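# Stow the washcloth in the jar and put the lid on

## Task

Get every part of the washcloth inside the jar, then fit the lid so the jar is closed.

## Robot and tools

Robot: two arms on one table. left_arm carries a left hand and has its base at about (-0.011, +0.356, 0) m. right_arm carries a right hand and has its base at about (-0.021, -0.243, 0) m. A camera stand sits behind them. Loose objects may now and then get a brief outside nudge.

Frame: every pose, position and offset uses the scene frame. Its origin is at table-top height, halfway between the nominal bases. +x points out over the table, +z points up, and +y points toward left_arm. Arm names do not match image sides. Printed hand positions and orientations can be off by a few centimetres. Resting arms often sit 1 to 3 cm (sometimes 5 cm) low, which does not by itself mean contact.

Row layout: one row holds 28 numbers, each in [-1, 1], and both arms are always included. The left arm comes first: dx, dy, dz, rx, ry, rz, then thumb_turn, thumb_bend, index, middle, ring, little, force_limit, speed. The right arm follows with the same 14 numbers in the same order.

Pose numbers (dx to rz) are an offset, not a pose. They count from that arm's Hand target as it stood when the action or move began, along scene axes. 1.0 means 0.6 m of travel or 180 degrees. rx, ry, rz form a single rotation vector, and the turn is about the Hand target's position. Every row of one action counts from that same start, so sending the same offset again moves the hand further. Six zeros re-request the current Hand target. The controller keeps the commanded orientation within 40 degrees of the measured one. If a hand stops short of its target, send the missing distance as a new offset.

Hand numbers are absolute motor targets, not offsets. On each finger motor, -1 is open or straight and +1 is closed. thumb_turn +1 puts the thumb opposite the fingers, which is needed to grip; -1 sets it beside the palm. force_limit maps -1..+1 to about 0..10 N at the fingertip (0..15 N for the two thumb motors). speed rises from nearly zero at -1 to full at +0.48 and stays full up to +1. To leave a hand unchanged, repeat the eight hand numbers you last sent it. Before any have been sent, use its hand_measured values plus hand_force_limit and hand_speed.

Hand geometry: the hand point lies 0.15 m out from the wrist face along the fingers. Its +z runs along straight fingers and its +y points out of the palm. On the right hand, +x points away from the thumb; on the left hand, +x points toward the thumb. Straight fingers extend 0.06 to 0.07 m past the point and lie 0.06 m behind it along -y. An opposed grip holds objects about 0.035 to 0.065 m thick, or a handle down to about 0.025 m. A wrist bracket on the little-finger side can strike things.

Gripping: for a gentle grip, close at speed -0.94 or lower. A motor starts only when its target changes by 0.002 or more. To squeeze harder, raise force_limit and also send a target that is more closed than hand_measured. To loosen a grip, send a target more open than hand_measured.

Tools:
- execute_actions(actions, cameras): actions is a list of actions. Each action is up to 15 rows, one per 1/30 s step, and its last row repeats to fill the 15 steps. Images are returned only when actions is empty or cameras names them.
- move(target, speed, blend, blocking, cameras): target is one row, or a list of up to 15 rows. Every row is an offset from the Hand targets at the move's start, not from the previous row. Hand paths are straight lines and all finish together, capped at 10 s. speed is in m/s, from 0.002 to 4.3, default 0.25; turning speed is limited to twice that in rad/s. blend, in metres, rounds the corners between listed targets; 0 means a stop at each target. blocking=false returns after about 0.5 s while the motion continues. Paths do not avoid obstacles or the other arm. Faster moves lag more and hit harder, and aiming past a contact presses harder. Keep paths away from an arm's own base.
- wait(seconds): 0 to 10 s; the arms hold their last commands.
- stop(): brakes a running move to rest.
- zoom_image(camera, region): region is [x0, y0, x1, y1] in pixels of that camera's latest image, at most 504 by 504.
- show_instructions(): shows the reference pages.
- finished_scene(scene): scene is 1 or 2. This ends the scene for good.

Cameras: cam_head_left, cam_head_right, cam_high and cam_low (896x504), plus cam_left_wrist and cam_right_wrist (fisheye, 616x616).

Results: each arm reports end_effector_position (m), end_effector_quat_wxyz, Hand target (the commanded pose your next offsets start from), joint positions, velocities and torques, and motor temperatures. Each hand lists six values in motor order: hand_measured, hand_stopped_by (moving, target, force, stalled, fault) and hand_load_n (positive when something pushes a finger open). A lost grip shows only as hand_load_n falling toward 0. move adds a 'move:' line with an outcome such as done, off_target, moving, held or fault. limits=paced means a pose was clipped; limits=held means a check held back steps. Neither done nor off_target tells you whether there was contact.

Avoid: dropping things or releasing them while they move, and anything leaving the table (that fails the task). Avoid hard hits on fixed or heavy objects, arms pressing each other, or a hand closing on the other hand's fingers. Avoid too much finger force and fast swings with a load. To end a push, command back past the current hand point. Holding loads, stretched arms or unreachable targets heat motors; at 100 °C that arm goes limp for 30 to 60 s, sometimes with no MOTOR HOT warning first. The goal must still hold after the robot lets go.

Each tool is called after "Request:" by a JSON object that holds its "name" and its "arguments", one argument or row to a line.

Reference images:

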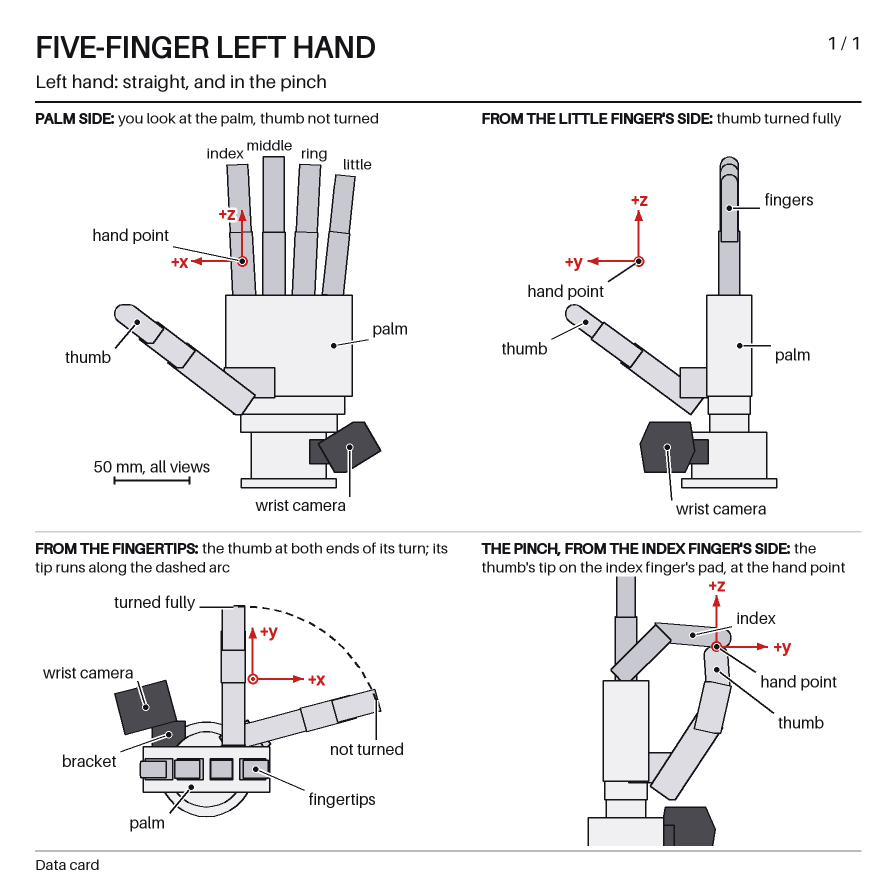

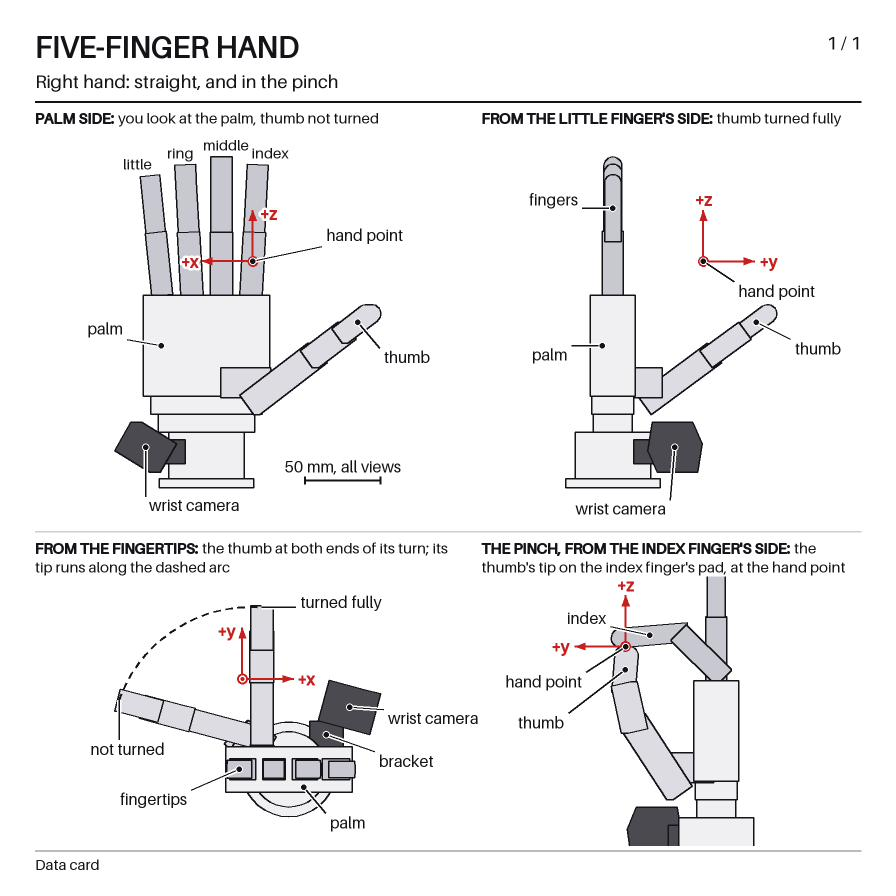

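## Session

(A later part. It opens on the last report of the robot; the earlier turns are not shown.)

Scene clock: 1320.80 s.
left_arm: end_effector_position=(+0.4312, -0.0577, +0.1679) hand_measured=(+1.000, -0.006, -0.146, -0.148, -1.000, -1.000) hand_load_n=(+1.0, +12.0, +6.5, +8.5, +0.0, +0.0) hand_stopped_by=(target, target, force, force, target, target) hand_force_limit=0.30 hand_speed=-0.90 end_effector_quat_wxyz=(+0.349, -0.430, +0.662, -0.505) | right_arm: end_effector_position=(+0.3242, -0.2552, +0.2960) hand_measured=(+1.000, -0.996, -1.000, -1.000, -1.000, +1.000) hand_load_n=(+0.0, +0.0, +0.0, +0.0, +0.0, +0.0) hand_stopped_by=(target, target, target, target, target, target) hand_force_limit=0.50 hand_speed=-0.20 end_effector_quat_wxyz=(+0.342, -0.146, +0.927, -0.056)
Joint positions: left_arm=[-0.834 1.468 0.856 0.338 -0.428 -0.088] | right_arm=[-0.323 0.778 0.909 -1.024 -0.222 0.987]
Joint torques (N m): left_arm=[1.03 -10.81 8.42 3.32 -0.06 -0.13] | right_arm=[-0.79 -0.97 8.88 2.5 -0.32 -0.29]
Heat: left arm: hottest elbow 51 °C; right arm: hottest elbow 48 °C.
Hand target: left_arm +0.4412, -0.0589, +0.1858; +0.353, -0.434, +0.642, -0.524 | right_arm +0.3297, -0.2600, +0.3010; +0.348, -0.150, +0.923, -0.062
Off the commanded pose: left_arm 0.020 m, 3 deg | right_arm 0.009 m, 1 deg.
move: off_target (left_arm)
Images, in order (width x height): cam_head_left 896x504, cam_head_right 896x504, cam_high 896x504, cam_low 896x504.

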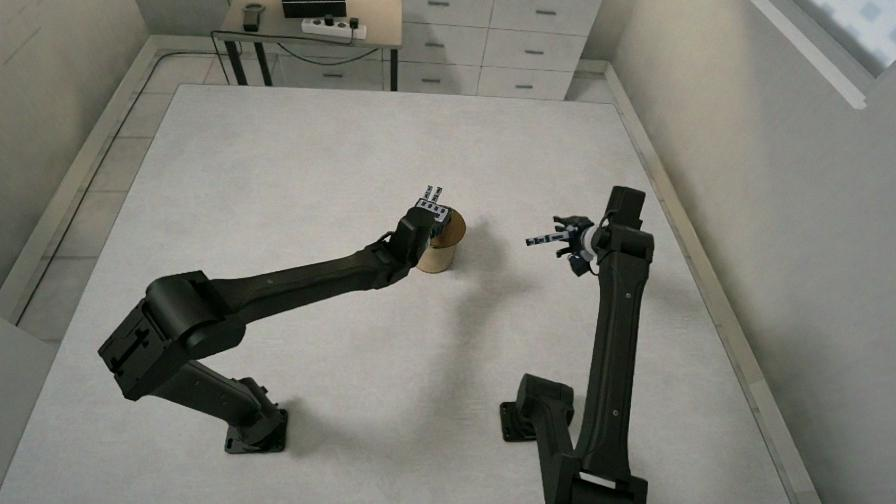

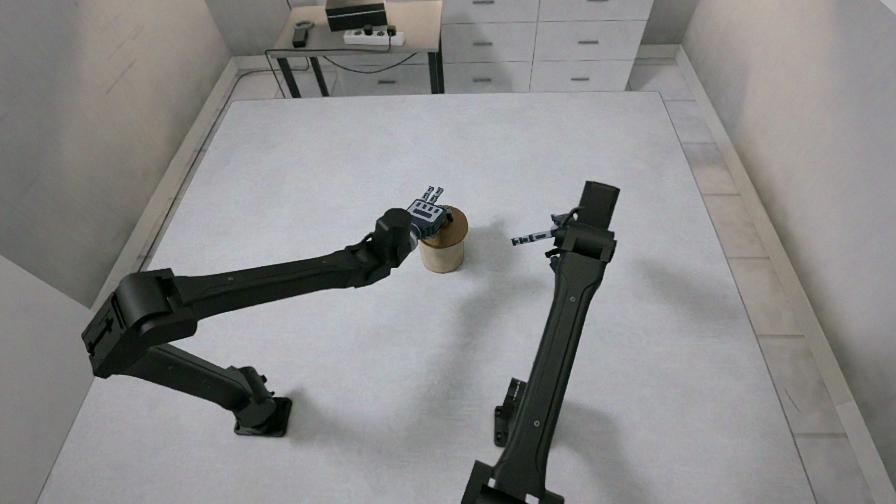

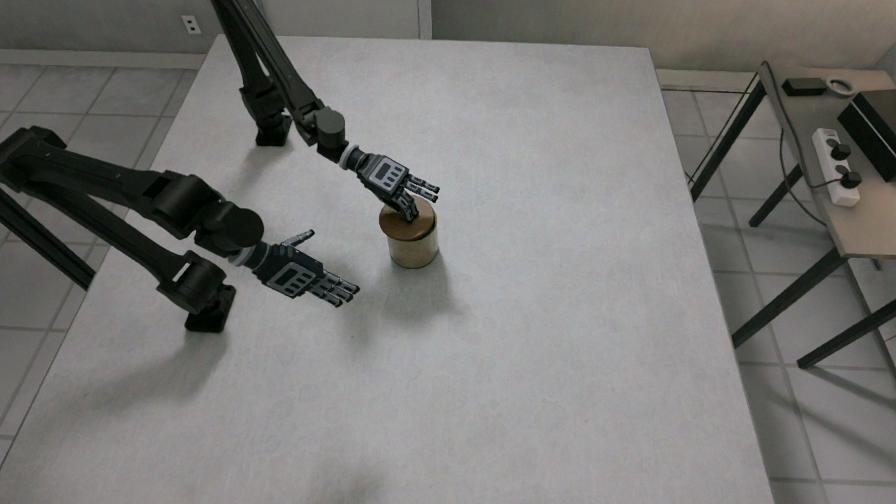

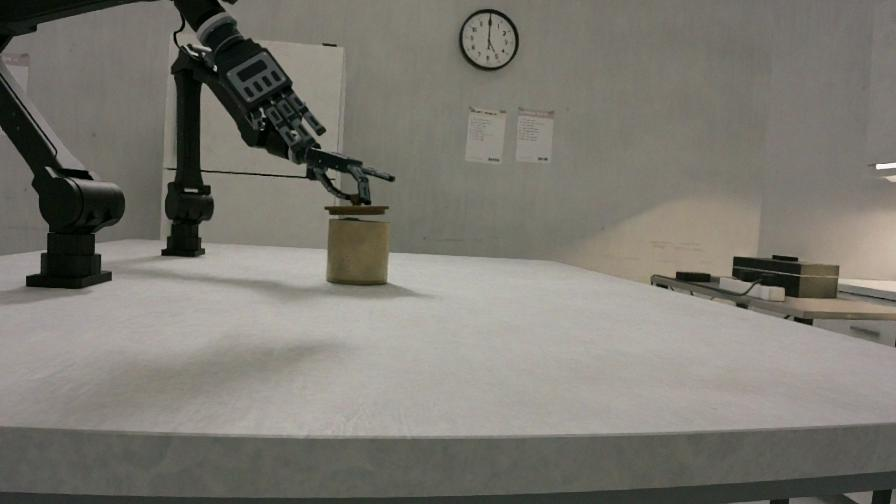

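Request:
{"name": "move", "arguments": {
  "target": [0.0125,0.0217,0.007,-0.014,0.0167,0,1,0.0,0.2,0.2,-1,-1,0.3,-0.9,0,0,0,0,0,0,1,-1,-1,-1,-1,1,0.5,-0.2],
  "speed": 0.08,
  "cameras": ["cam_head_left","cam_head_right","cam_high","cam_low"]
}}

Request:
{"name": "zoom_image", "arguments": {
  "camera": "cam_high",
  "region": [360, 150, 480, 270]
}}

Request:
{"name": "zoom_image", "arguments": {
  "camera": "cam_low",
  "region": [300, 170, 420, 290]
}}

Request:
{"name": "zoom_image", "arguments": {
  "camera": "cam_head_right",
  "region": [370, 170, 500, 300]
}}

Request:
{"name": "zoom_image", "arguments": {
  "camera": "cam_low",
  "region": [325, 180, 395, 230]
}}

Scene clock: 1360.87 s.
left_arm: end_effector_position=(+0.4426, -0.0464, +0.1657) hand_measured=(+1.000, -0.006, -0.146, -0.148, -1.000, -1.000) hand_load_n=(+1.5, +12.0, +6.5, +9.0, +0.0, -0.5) hand_stopped_by=(target, target, force, force, target, target) hand_force_limit=0.30 hand_speed=-0.90 end_effector_quat_wxyz=(+0.325, -0.451, +0.656, -0.511) | right_arm: end_effector_position=(+0.3242, -0.2552, +0.2960) hand_measured=(+1.000, -0.996, -1.000, -1.000, -1.000, +1.000) hand_load_n=(+0.0, +0.0, +0.5, +0.0, +0.0, +0.0) hand_stopped_by=(target, target, target, target, target, target) hand_force_limit=0.50 hand_speed=-0.20 end_effector_quat_wxyz=(+0.342, -0.146, +0.927, -0.056)
Joint positions: left_arm=[-0.783 1.466 0.856 0.32 -0.364 -0.141] | right_arm=[-0.323 0.778 0.909 -1.024 -0.222 0.987]
Joint torques (N m): left_arm=[1.26 -12.22 8.99 2.09 -0.04 -0.1] | right_arm=[-0.79 -0.91 8.91 2.5 -0.31 -0.29]
Heat: left arm: hottest elbow 50 °C; right arm: hottest elbow 48 °C.
Hand target: left_arm +0.4487, -0.0458, +0.1900; +0.327, -0.455, +0.639, -0.527 | right_arm +0.3297, -0.2600, +0.3010; +0.348, -0.150, +0.923, -0.062
Off the commanded pose: left_arm 0.025 m, 3 deg | right_arm 0.009 m, 1 deg.
move: off_target (left_arm)
Images, in order (width x height): cam_head_left 896x504, cam_head_right 896x504, cam_high 896x504, cam_low 896x504.

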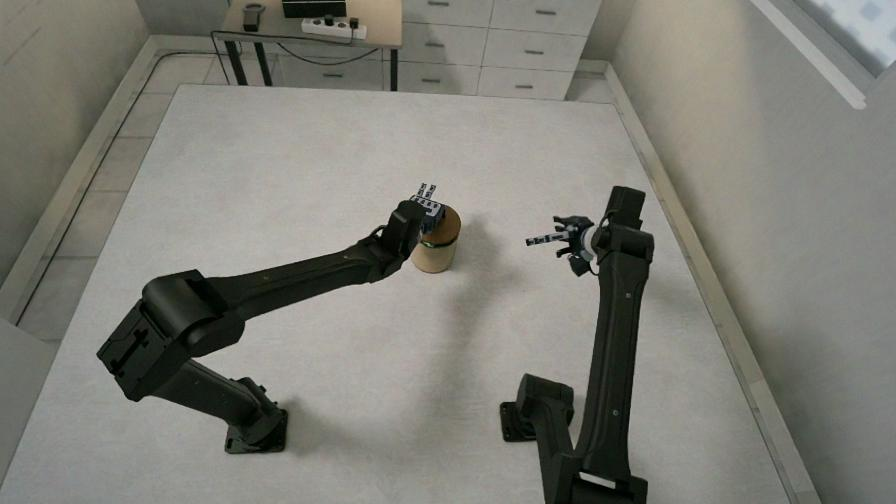

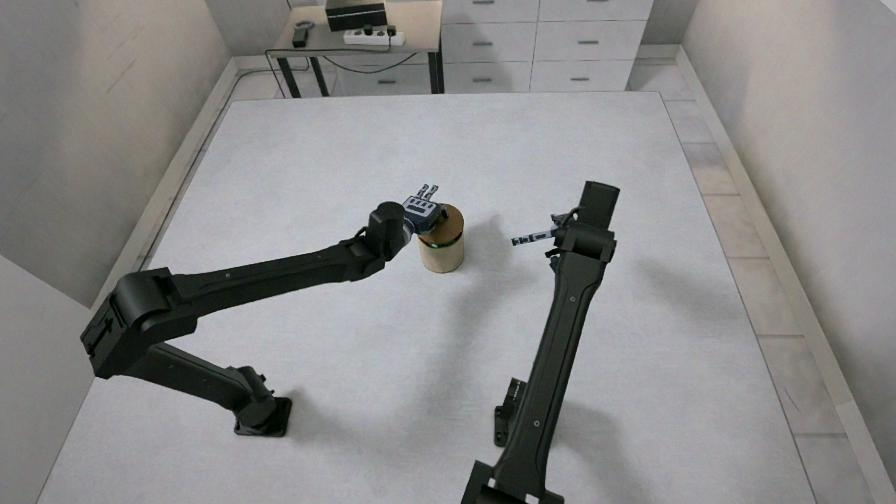

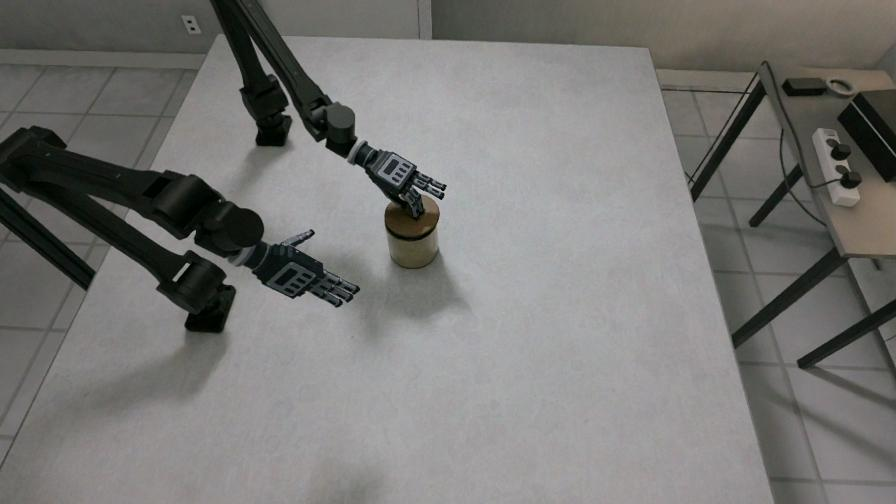

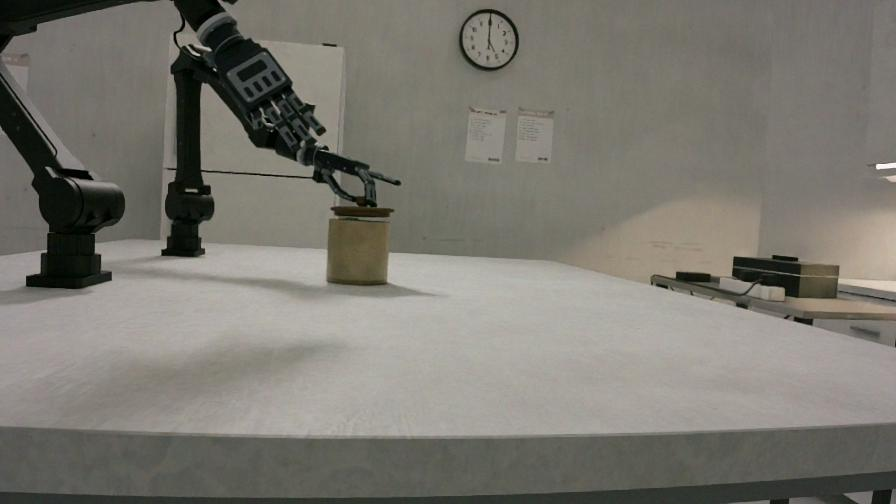

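Scaled by 4.200 from the camera's 896x504 image, which has a finer 1280x720 frame.

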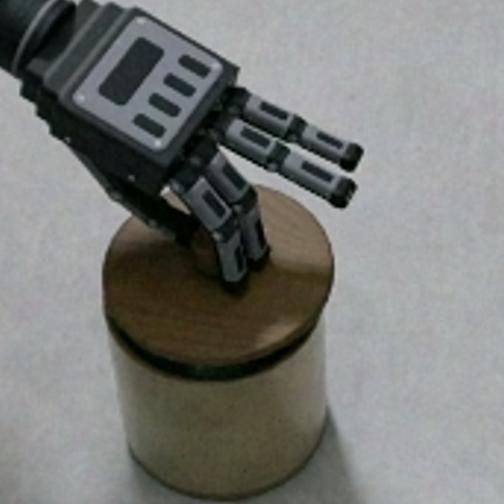

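Scaled by 4.200 from the camera's 896x504 image, which has a finer 1280x720 frame.

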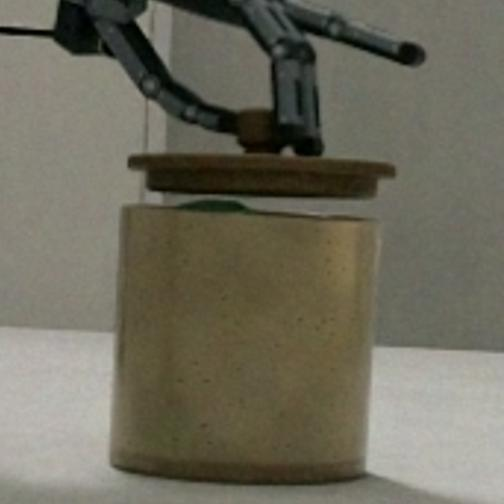

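Scaled by 3.877 from the camera's 896x504 image, which has a finer 1280x720 frame.

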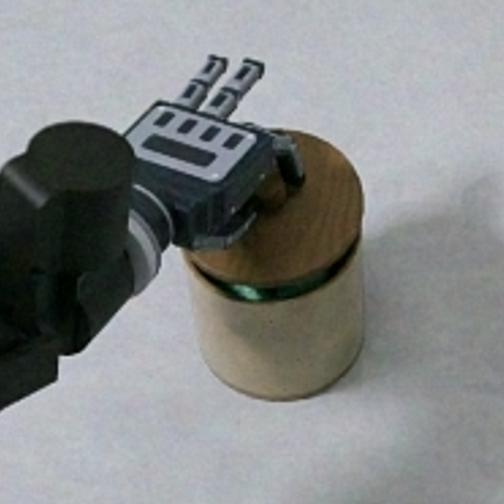

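Scaled by 7.200 from the camera's 896x504 image, which has a finer 1280x720 frame.

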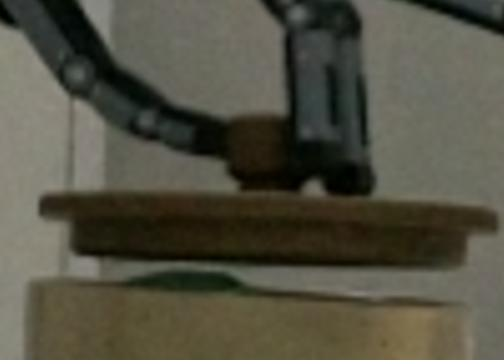

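Request:
{"name": "move", "arguments": {
  "target": [-0.0112,-0.006,-0.03,0,0,0,1,0.0,0.2,0.2,-1,-1,0.3,-0.9,0,0,0,0,0,0,1,-1,-1,-1,-1,1,0.5,-0.2],
  "speed": 0.05,
  "cameras": ["cam_head_left","cam_head_right","cam_high","cam_low"]
}}

Request:
{"name": "zoom_image", "arguments": {
  "camera": "cam_high",
  "region": [360, 150, 480, 270]
}}

Request:
{"name": "zoom_image", "arguments": {
  "camera": "cam_low",
  "region": [325, 180, 395, 230]
}}

Request:
{"name": "zoom_image", "arguments": {
  "camera": "cam_head_right",
  "region": [370, 170, 500, 300]
}}

Scene clock: 1385.70 s.
left_arm: end_effector_position=(+0.4402, -0.0416, +0.1586) hand_measured=(+1.000, -0.006, -0.146, -0.148, -1.000, -1.000) hand_load_n=(+1.0, +12.0, +6.5, +9.0, +0.0, +0.0) hand_stopped_by=(target, target, force, force, target, target) hand_force_limit=0.30 hand_speed=-0.90 end_effector_quat_wxyz=(+0.327, -0.456, +0.653, -0.508) | right_arm: end_effector_position=(+0.3242, -0.2552, +0.2960) hand_measured=(+1.000, -0.996, -1.000, -1.000, -1.000, +1.000) hand_load_n=(+0.0, +0.0, +0.0, +0.0, +0.0, +0.0) hand_stopped_by=(target, target, target, target, target, target) hand_force_limit=0.50 hand_speed=-0.20 end_effector_quat_wxyz=(+0.342, -0.146, +0.927, -0.056)
Joint positions: left_arm=[-0.783 1.466 0.837 0.335 -0.375 -0.148] | right_arm=[-0.323 0.778 0.909 -1.024 -0.222 0.987]
Joint torques (N m): left_arm=[-0.15 -9.93 8.18 3.63 -0.38 -0.1] | right_arm=[-0.79 -0.91 8.9 2.48 -0.31 -0.29]
Heat: left arm: hottest elbow 49 °C; right arm: hottest elbow 48 °C.
Hand target: left_arm +0.4420, -0.0494, +0.1720; +0.327, -0.455, +0.639, -0.527 | right_arm +0.3297, -0.2600, +0.3010; +0.348, -0.150, +0.923, -0.062
Off the commanded pose: left_arm 0.016 m, 3 deg | right_arm 0.009 m, 1 deg.
move: off_target (left_arm)
Images, in order (width x height): cam_head_left 896x504, cam_head_right 896x504, cam_high 896x504, cam_low 896x504.

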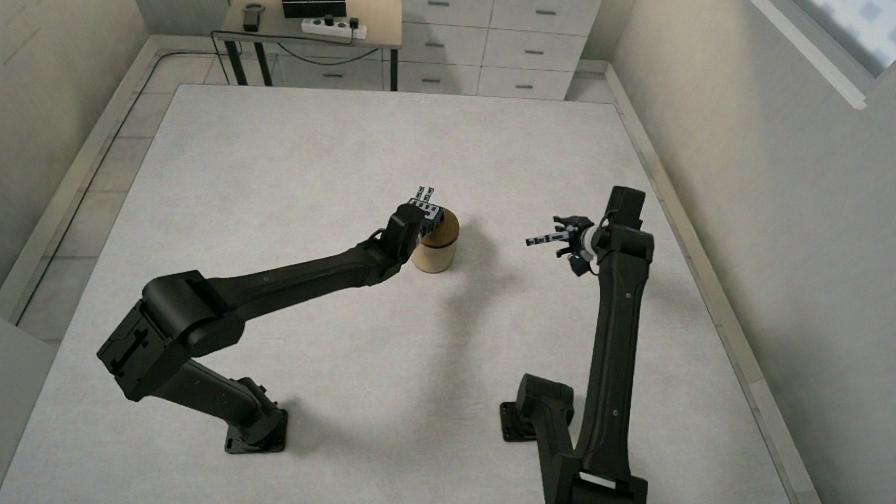

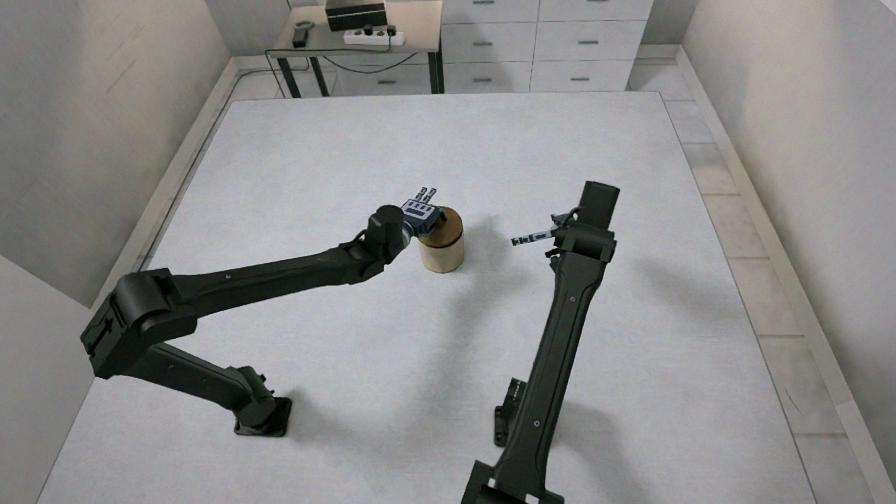

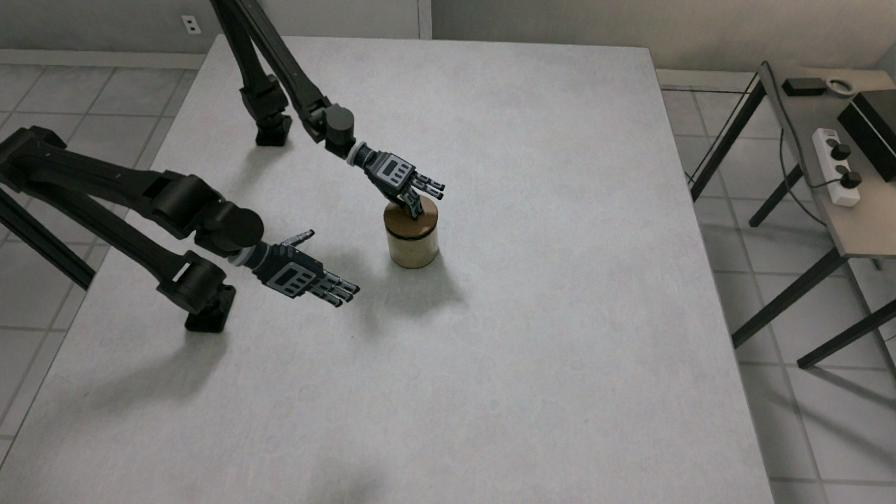

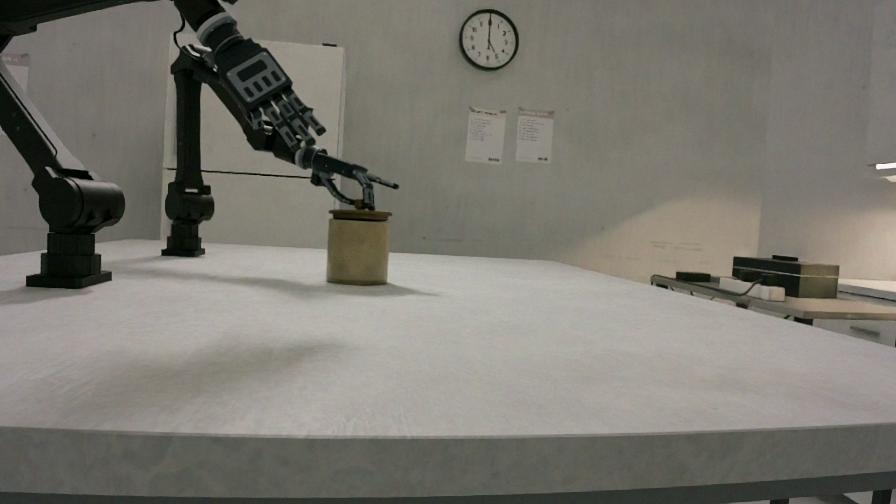

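Scaled by 4.200 from the camera's 896x504 image, which has a finer 1280x720 frame.

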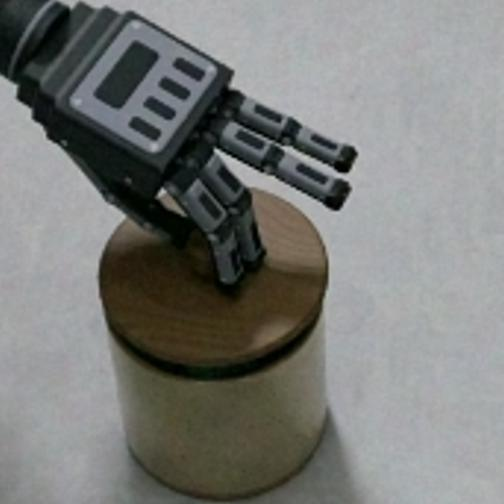

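Scaled by 7.200 from the camera's 896x504 image, which has a finer 1280x720 frame.

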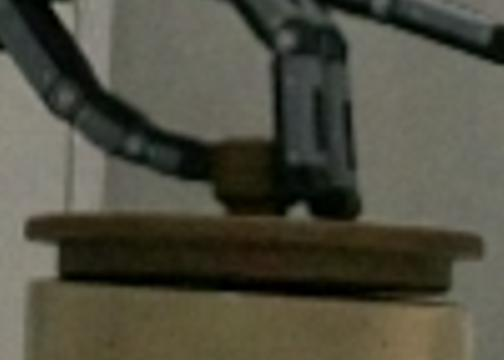

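Scaled by 3.877 from the camera's 896x504 image, which has a finer 1280x720 frame.

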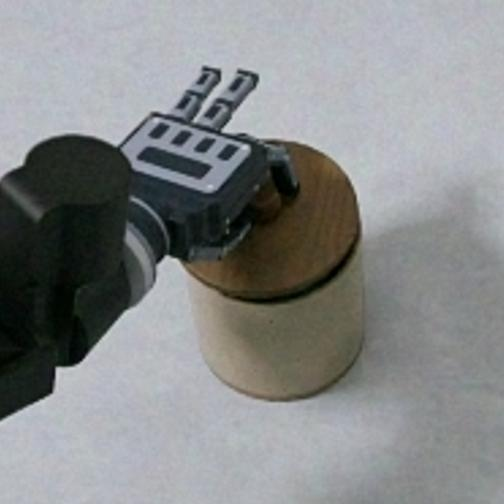

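Request:
{"name": "move", "arguments": {
  "target": [0,-0.011,0.006,0,0.005,0,1,0.0,0.2,0.2,-1,-1,0.3,-0.9,0,0,0,0,0,0,1,-1,-1,-1,-1,1,0.5,-0.2],
  "speed": 0.05,
  "cameras": ["cam_head_right","cam_high","cam_low"]
}}

Request:
{"name": "zoom_image", "arguments": {
  "camera": "cam_high",
  "region": [360, 150, 480, 270]
}}

Request:
{"name": "zoom_image", "arguments": {
  "camera": "cam_low",
  "region": [325, 180, 395, 230]
}}

Request:
{"name": "zoom_image", "arguments": {
  "camera": "cam_head_right",
  "region": [370, 170, 500, 300]
}}

Scene clock: 1402.37 s.
left_arm: end_effector_position=(+0.4393, -0.0430, +0.1589) hand_measured=(+1.000, -0.006, -0.146, -0.148, -1.000, -1.000) hand_load_n=(+1.0, +12.0, +6.5, +8.5, +0.0, +0.0) hand_stopped_by=(target, target, force, force, target, target) hand_force_limit=0.30 hand_speed=-0.90 end_effector_quat_wxyz=(+0.325, -0.460, +0.650, -0.510) | right_arm: end_effector_position=(+0.3242, -0.2552, +0.2960) hand_measured=(+1.000, -0.996, -1.000, -1.000, -1.000, +1.000) hand_load_n=(+0.0, +0.0, +0.0, +0.0, +0.0, +0.0) hand_stopped_by=(target, target, target, target, target, target) hand_force_limit=0.50 hand_speed=-0.20 end_effector_quat_wxyz=(+0.342, -0.146, +0.927, -0.056)
Joint positions: left_arm=[-0.786 1.466 0.837 0.336 -0.38 -0.16] | right_arm=[-0.323 0.778 0.909 -1.024 -0.222 0.987]
Joint torques (N m): left_arm=[-0.15 -10.46 10.02 2.1 -0.37 -0.09] | right_arm=[-0.85 -0.97 8.91 2.47 -0.31 -0.28]
Heat: left arm: hottest elbow 47 °C; right arm: hottest elbow 49 °C.
Hand target: left_arm +0.4421, -0.0560, +0.1757; +0.322, -0.459, +0.642, -0.523 | right_arm +0.3297, -0.2600, +0.3010; +0.348, -0.150, +0.923, -0.062
Off the commanded pose: left_arm 0.021 m, 2 deg | right_arm 0.009 m, 1 deg.
move: off_target (left_arm)
Images, in order (width x height): cam_head_right 896x504, cam_high 896x504, cam_low 896x504.

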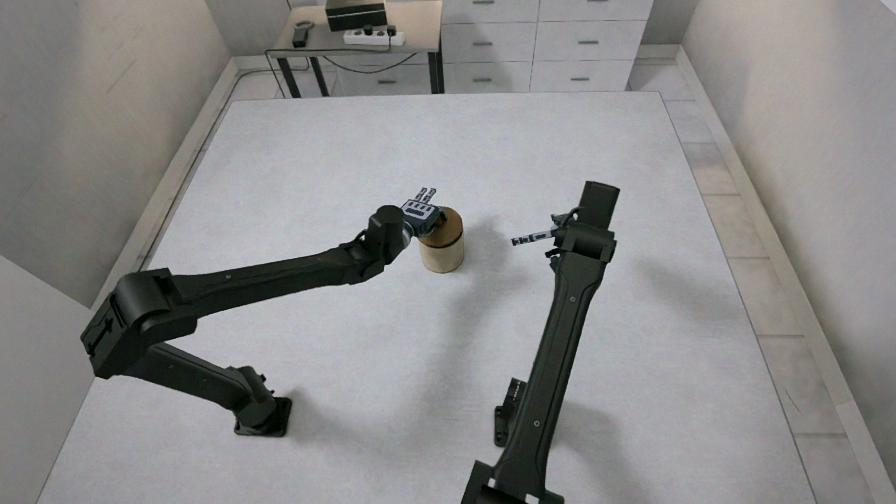

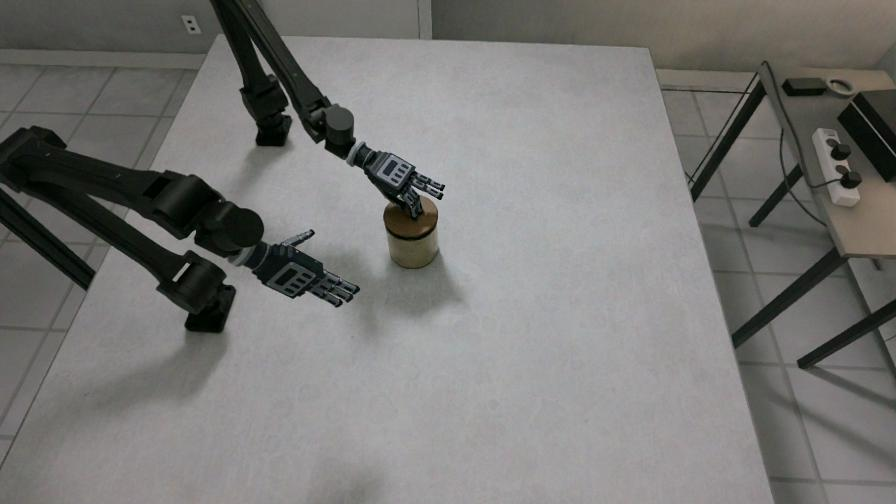

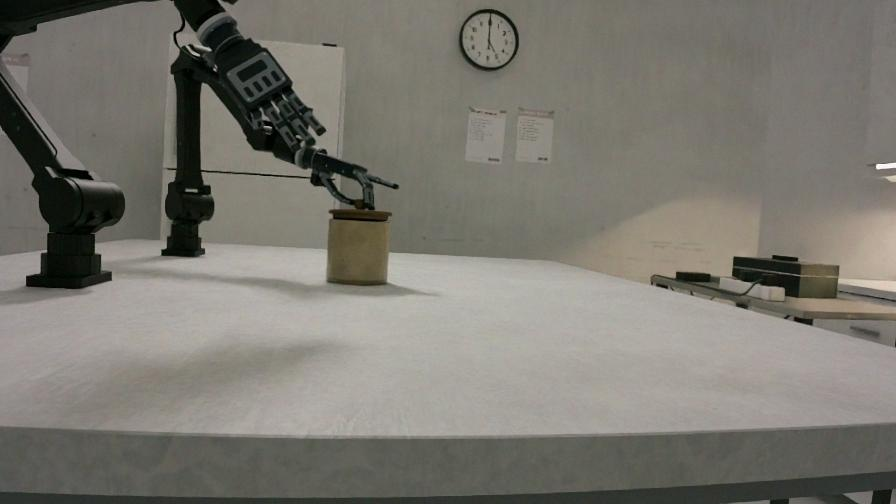

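Scaled by 4.200 from the camera's 896x504 image, which has a finer 1280x720 frame.

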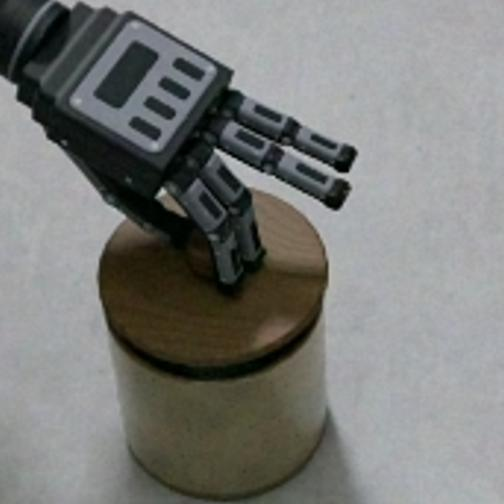

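Scaled by 7.200 from the camera's 896x504 image, which has a finer 1280x720 frame.

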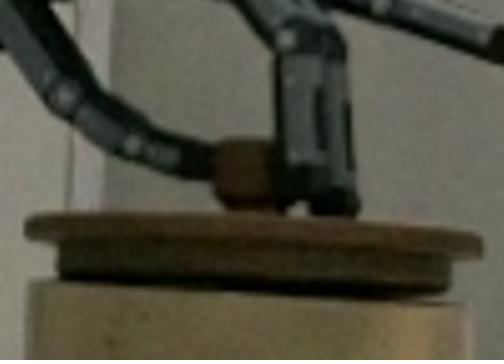

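Scaled by 3.877 from the camera's 896x504 image, which has a finer 1280x720 frame.

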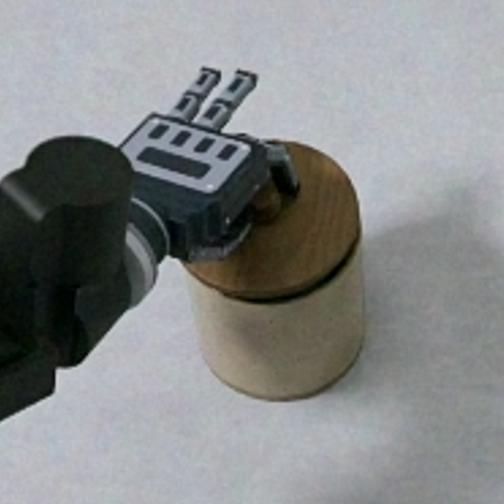

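Request:
{"name": "move", "arguments": {
  "target": [0,-0.015,0.0,0,0.0,0,1,0.0,0.2,0.2,-1,-1,0.3,-0.9,0,0,0,0,0,0,1,-1,-1,-1,-1,1,0.5,-0.2],
  "speed": 0.05,
  "cameras": ["cam_head_right","cam_high","cam_low"]
}}

Request:
{"name": "zoom_image", "arguments": {
  "camera": "cam_high",
  "region": [360, 150, 480, 270]
}}

Request:
{"name": "zoom_image", "arguments": {
  "camera": "cam_low",
  "region": [325, 180, 395, 230]
}}

Request:
{"name": "zoom_image", "arguments": {
  "camera": "cam_head_right",
  "region": [370, 170, 500, 300]
}}

Scene clock: 1408.93 s.
left_arm: end_effector_position=(+0.4369, -0.0455, +0.1532) hand_measured=(+1.000, -0.006, -0.146, -0.148, -1.000, -1.000) hand_load_n=(+1.0, +12.0, +7.0, +9.0, +0.0, +0.0) hand_stopped_by=(target, target, force, force, target, target) hand_force_limit=0.30 hand_speed=-0.90 end_effector_quat_wxyz=(+0.325, -0.463, +0.651, -0.505) | right_arm: end_effector_position=(+0.3242, -0.2552, +0.2960) hand_measured=(+1.000, -0.996, -1.000, -1.000, -1.000, +1.000) hand_load_n=(+0.0, +0.0, +0.0, +0.0, +0.5, +0.0) hand_stopped_by=(target, target, target, target, target, target) hand_force_limit=0.50 hand_speed=-0.20 end_effector_quat_wxyz=(+0.342, -0.146, +0.927, -0.056)
Joint positions: left_arm=[-0.797 1.476 0.837 0.334 -0.396 -0.167] | right_arm=[-0.323 0.778 0.909 -1.024 -0.222 0.987]
Joint torques (N m): left_arm=[-1.03 -9.76 11.06 1.8 -0.21 -0.05] | right_arm=[-0.79 -0.91 8.9 2.5 -0.31 -0.29]
Heat: left arm: hottest elbow 47 °C; right arm: hottest elbow 49 °C.
Hand target: left_arm +0.4421, -0.0650, +0.1756; +0.322, -0.459, +0.642, -0.523 | right_arm +0.3297, -0.2600, +0.3010; +0.348, -0.150, +0.923, -0.062
Off the commanded pose: left_arm 0.030 m, 2 deg | right_arm 0.009 m, 1 deg.
move: off_target (left_arm)
Images, in order (width x height): cam_head_right 896x504, cam_high 896x504, cam_low 896x504.

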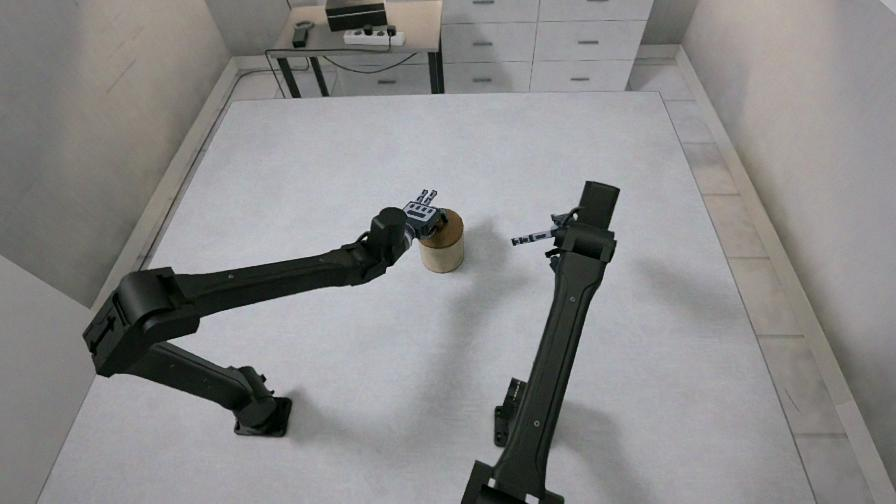

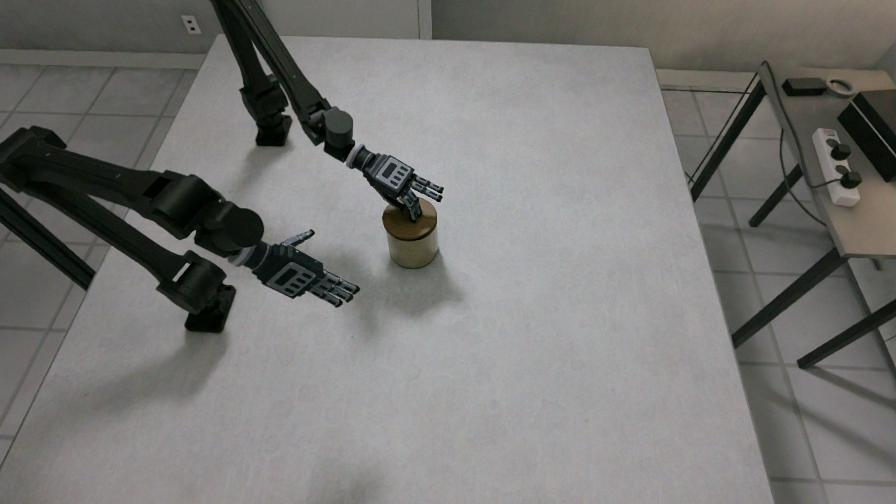

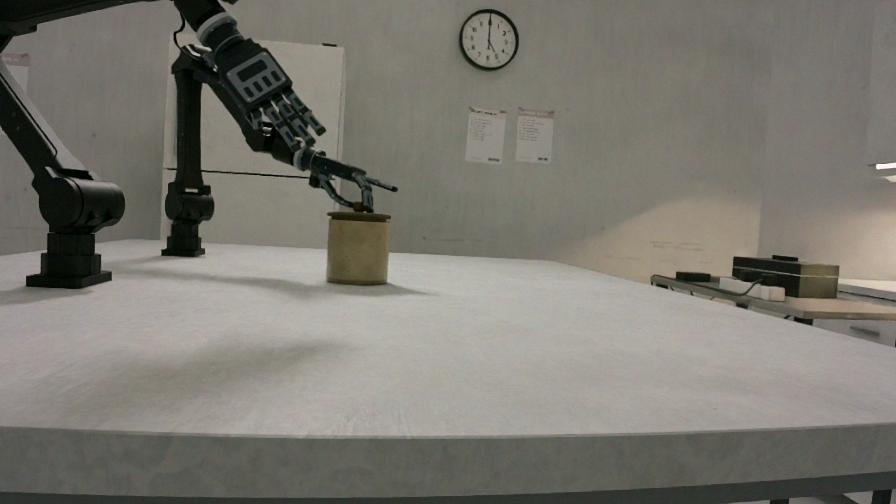

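Scaled by 4.200 from the camera's 896x504 image, which has a finer 1280x720 frame.

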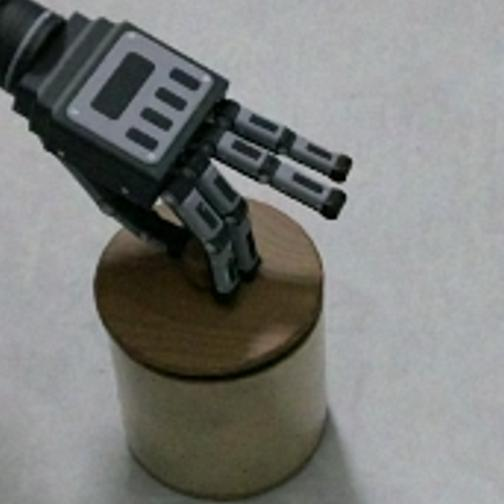

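Scaled by 7.200 from the camera's 896x504 image, which has a finer 1280x720 frame.

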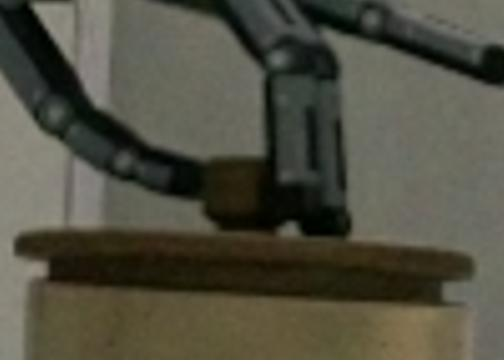

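Scaled by 3.877 from the camera's 896x504 image, which has a finer 1280x720 frame.

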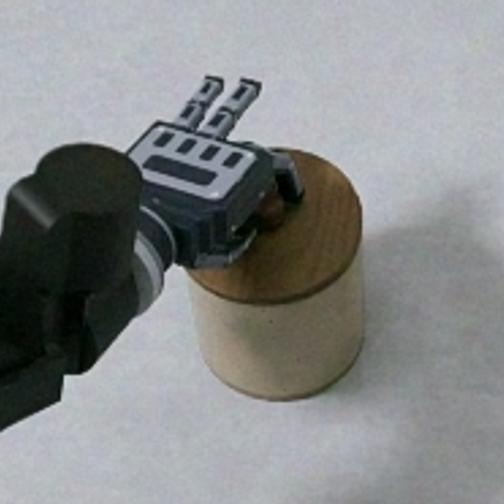

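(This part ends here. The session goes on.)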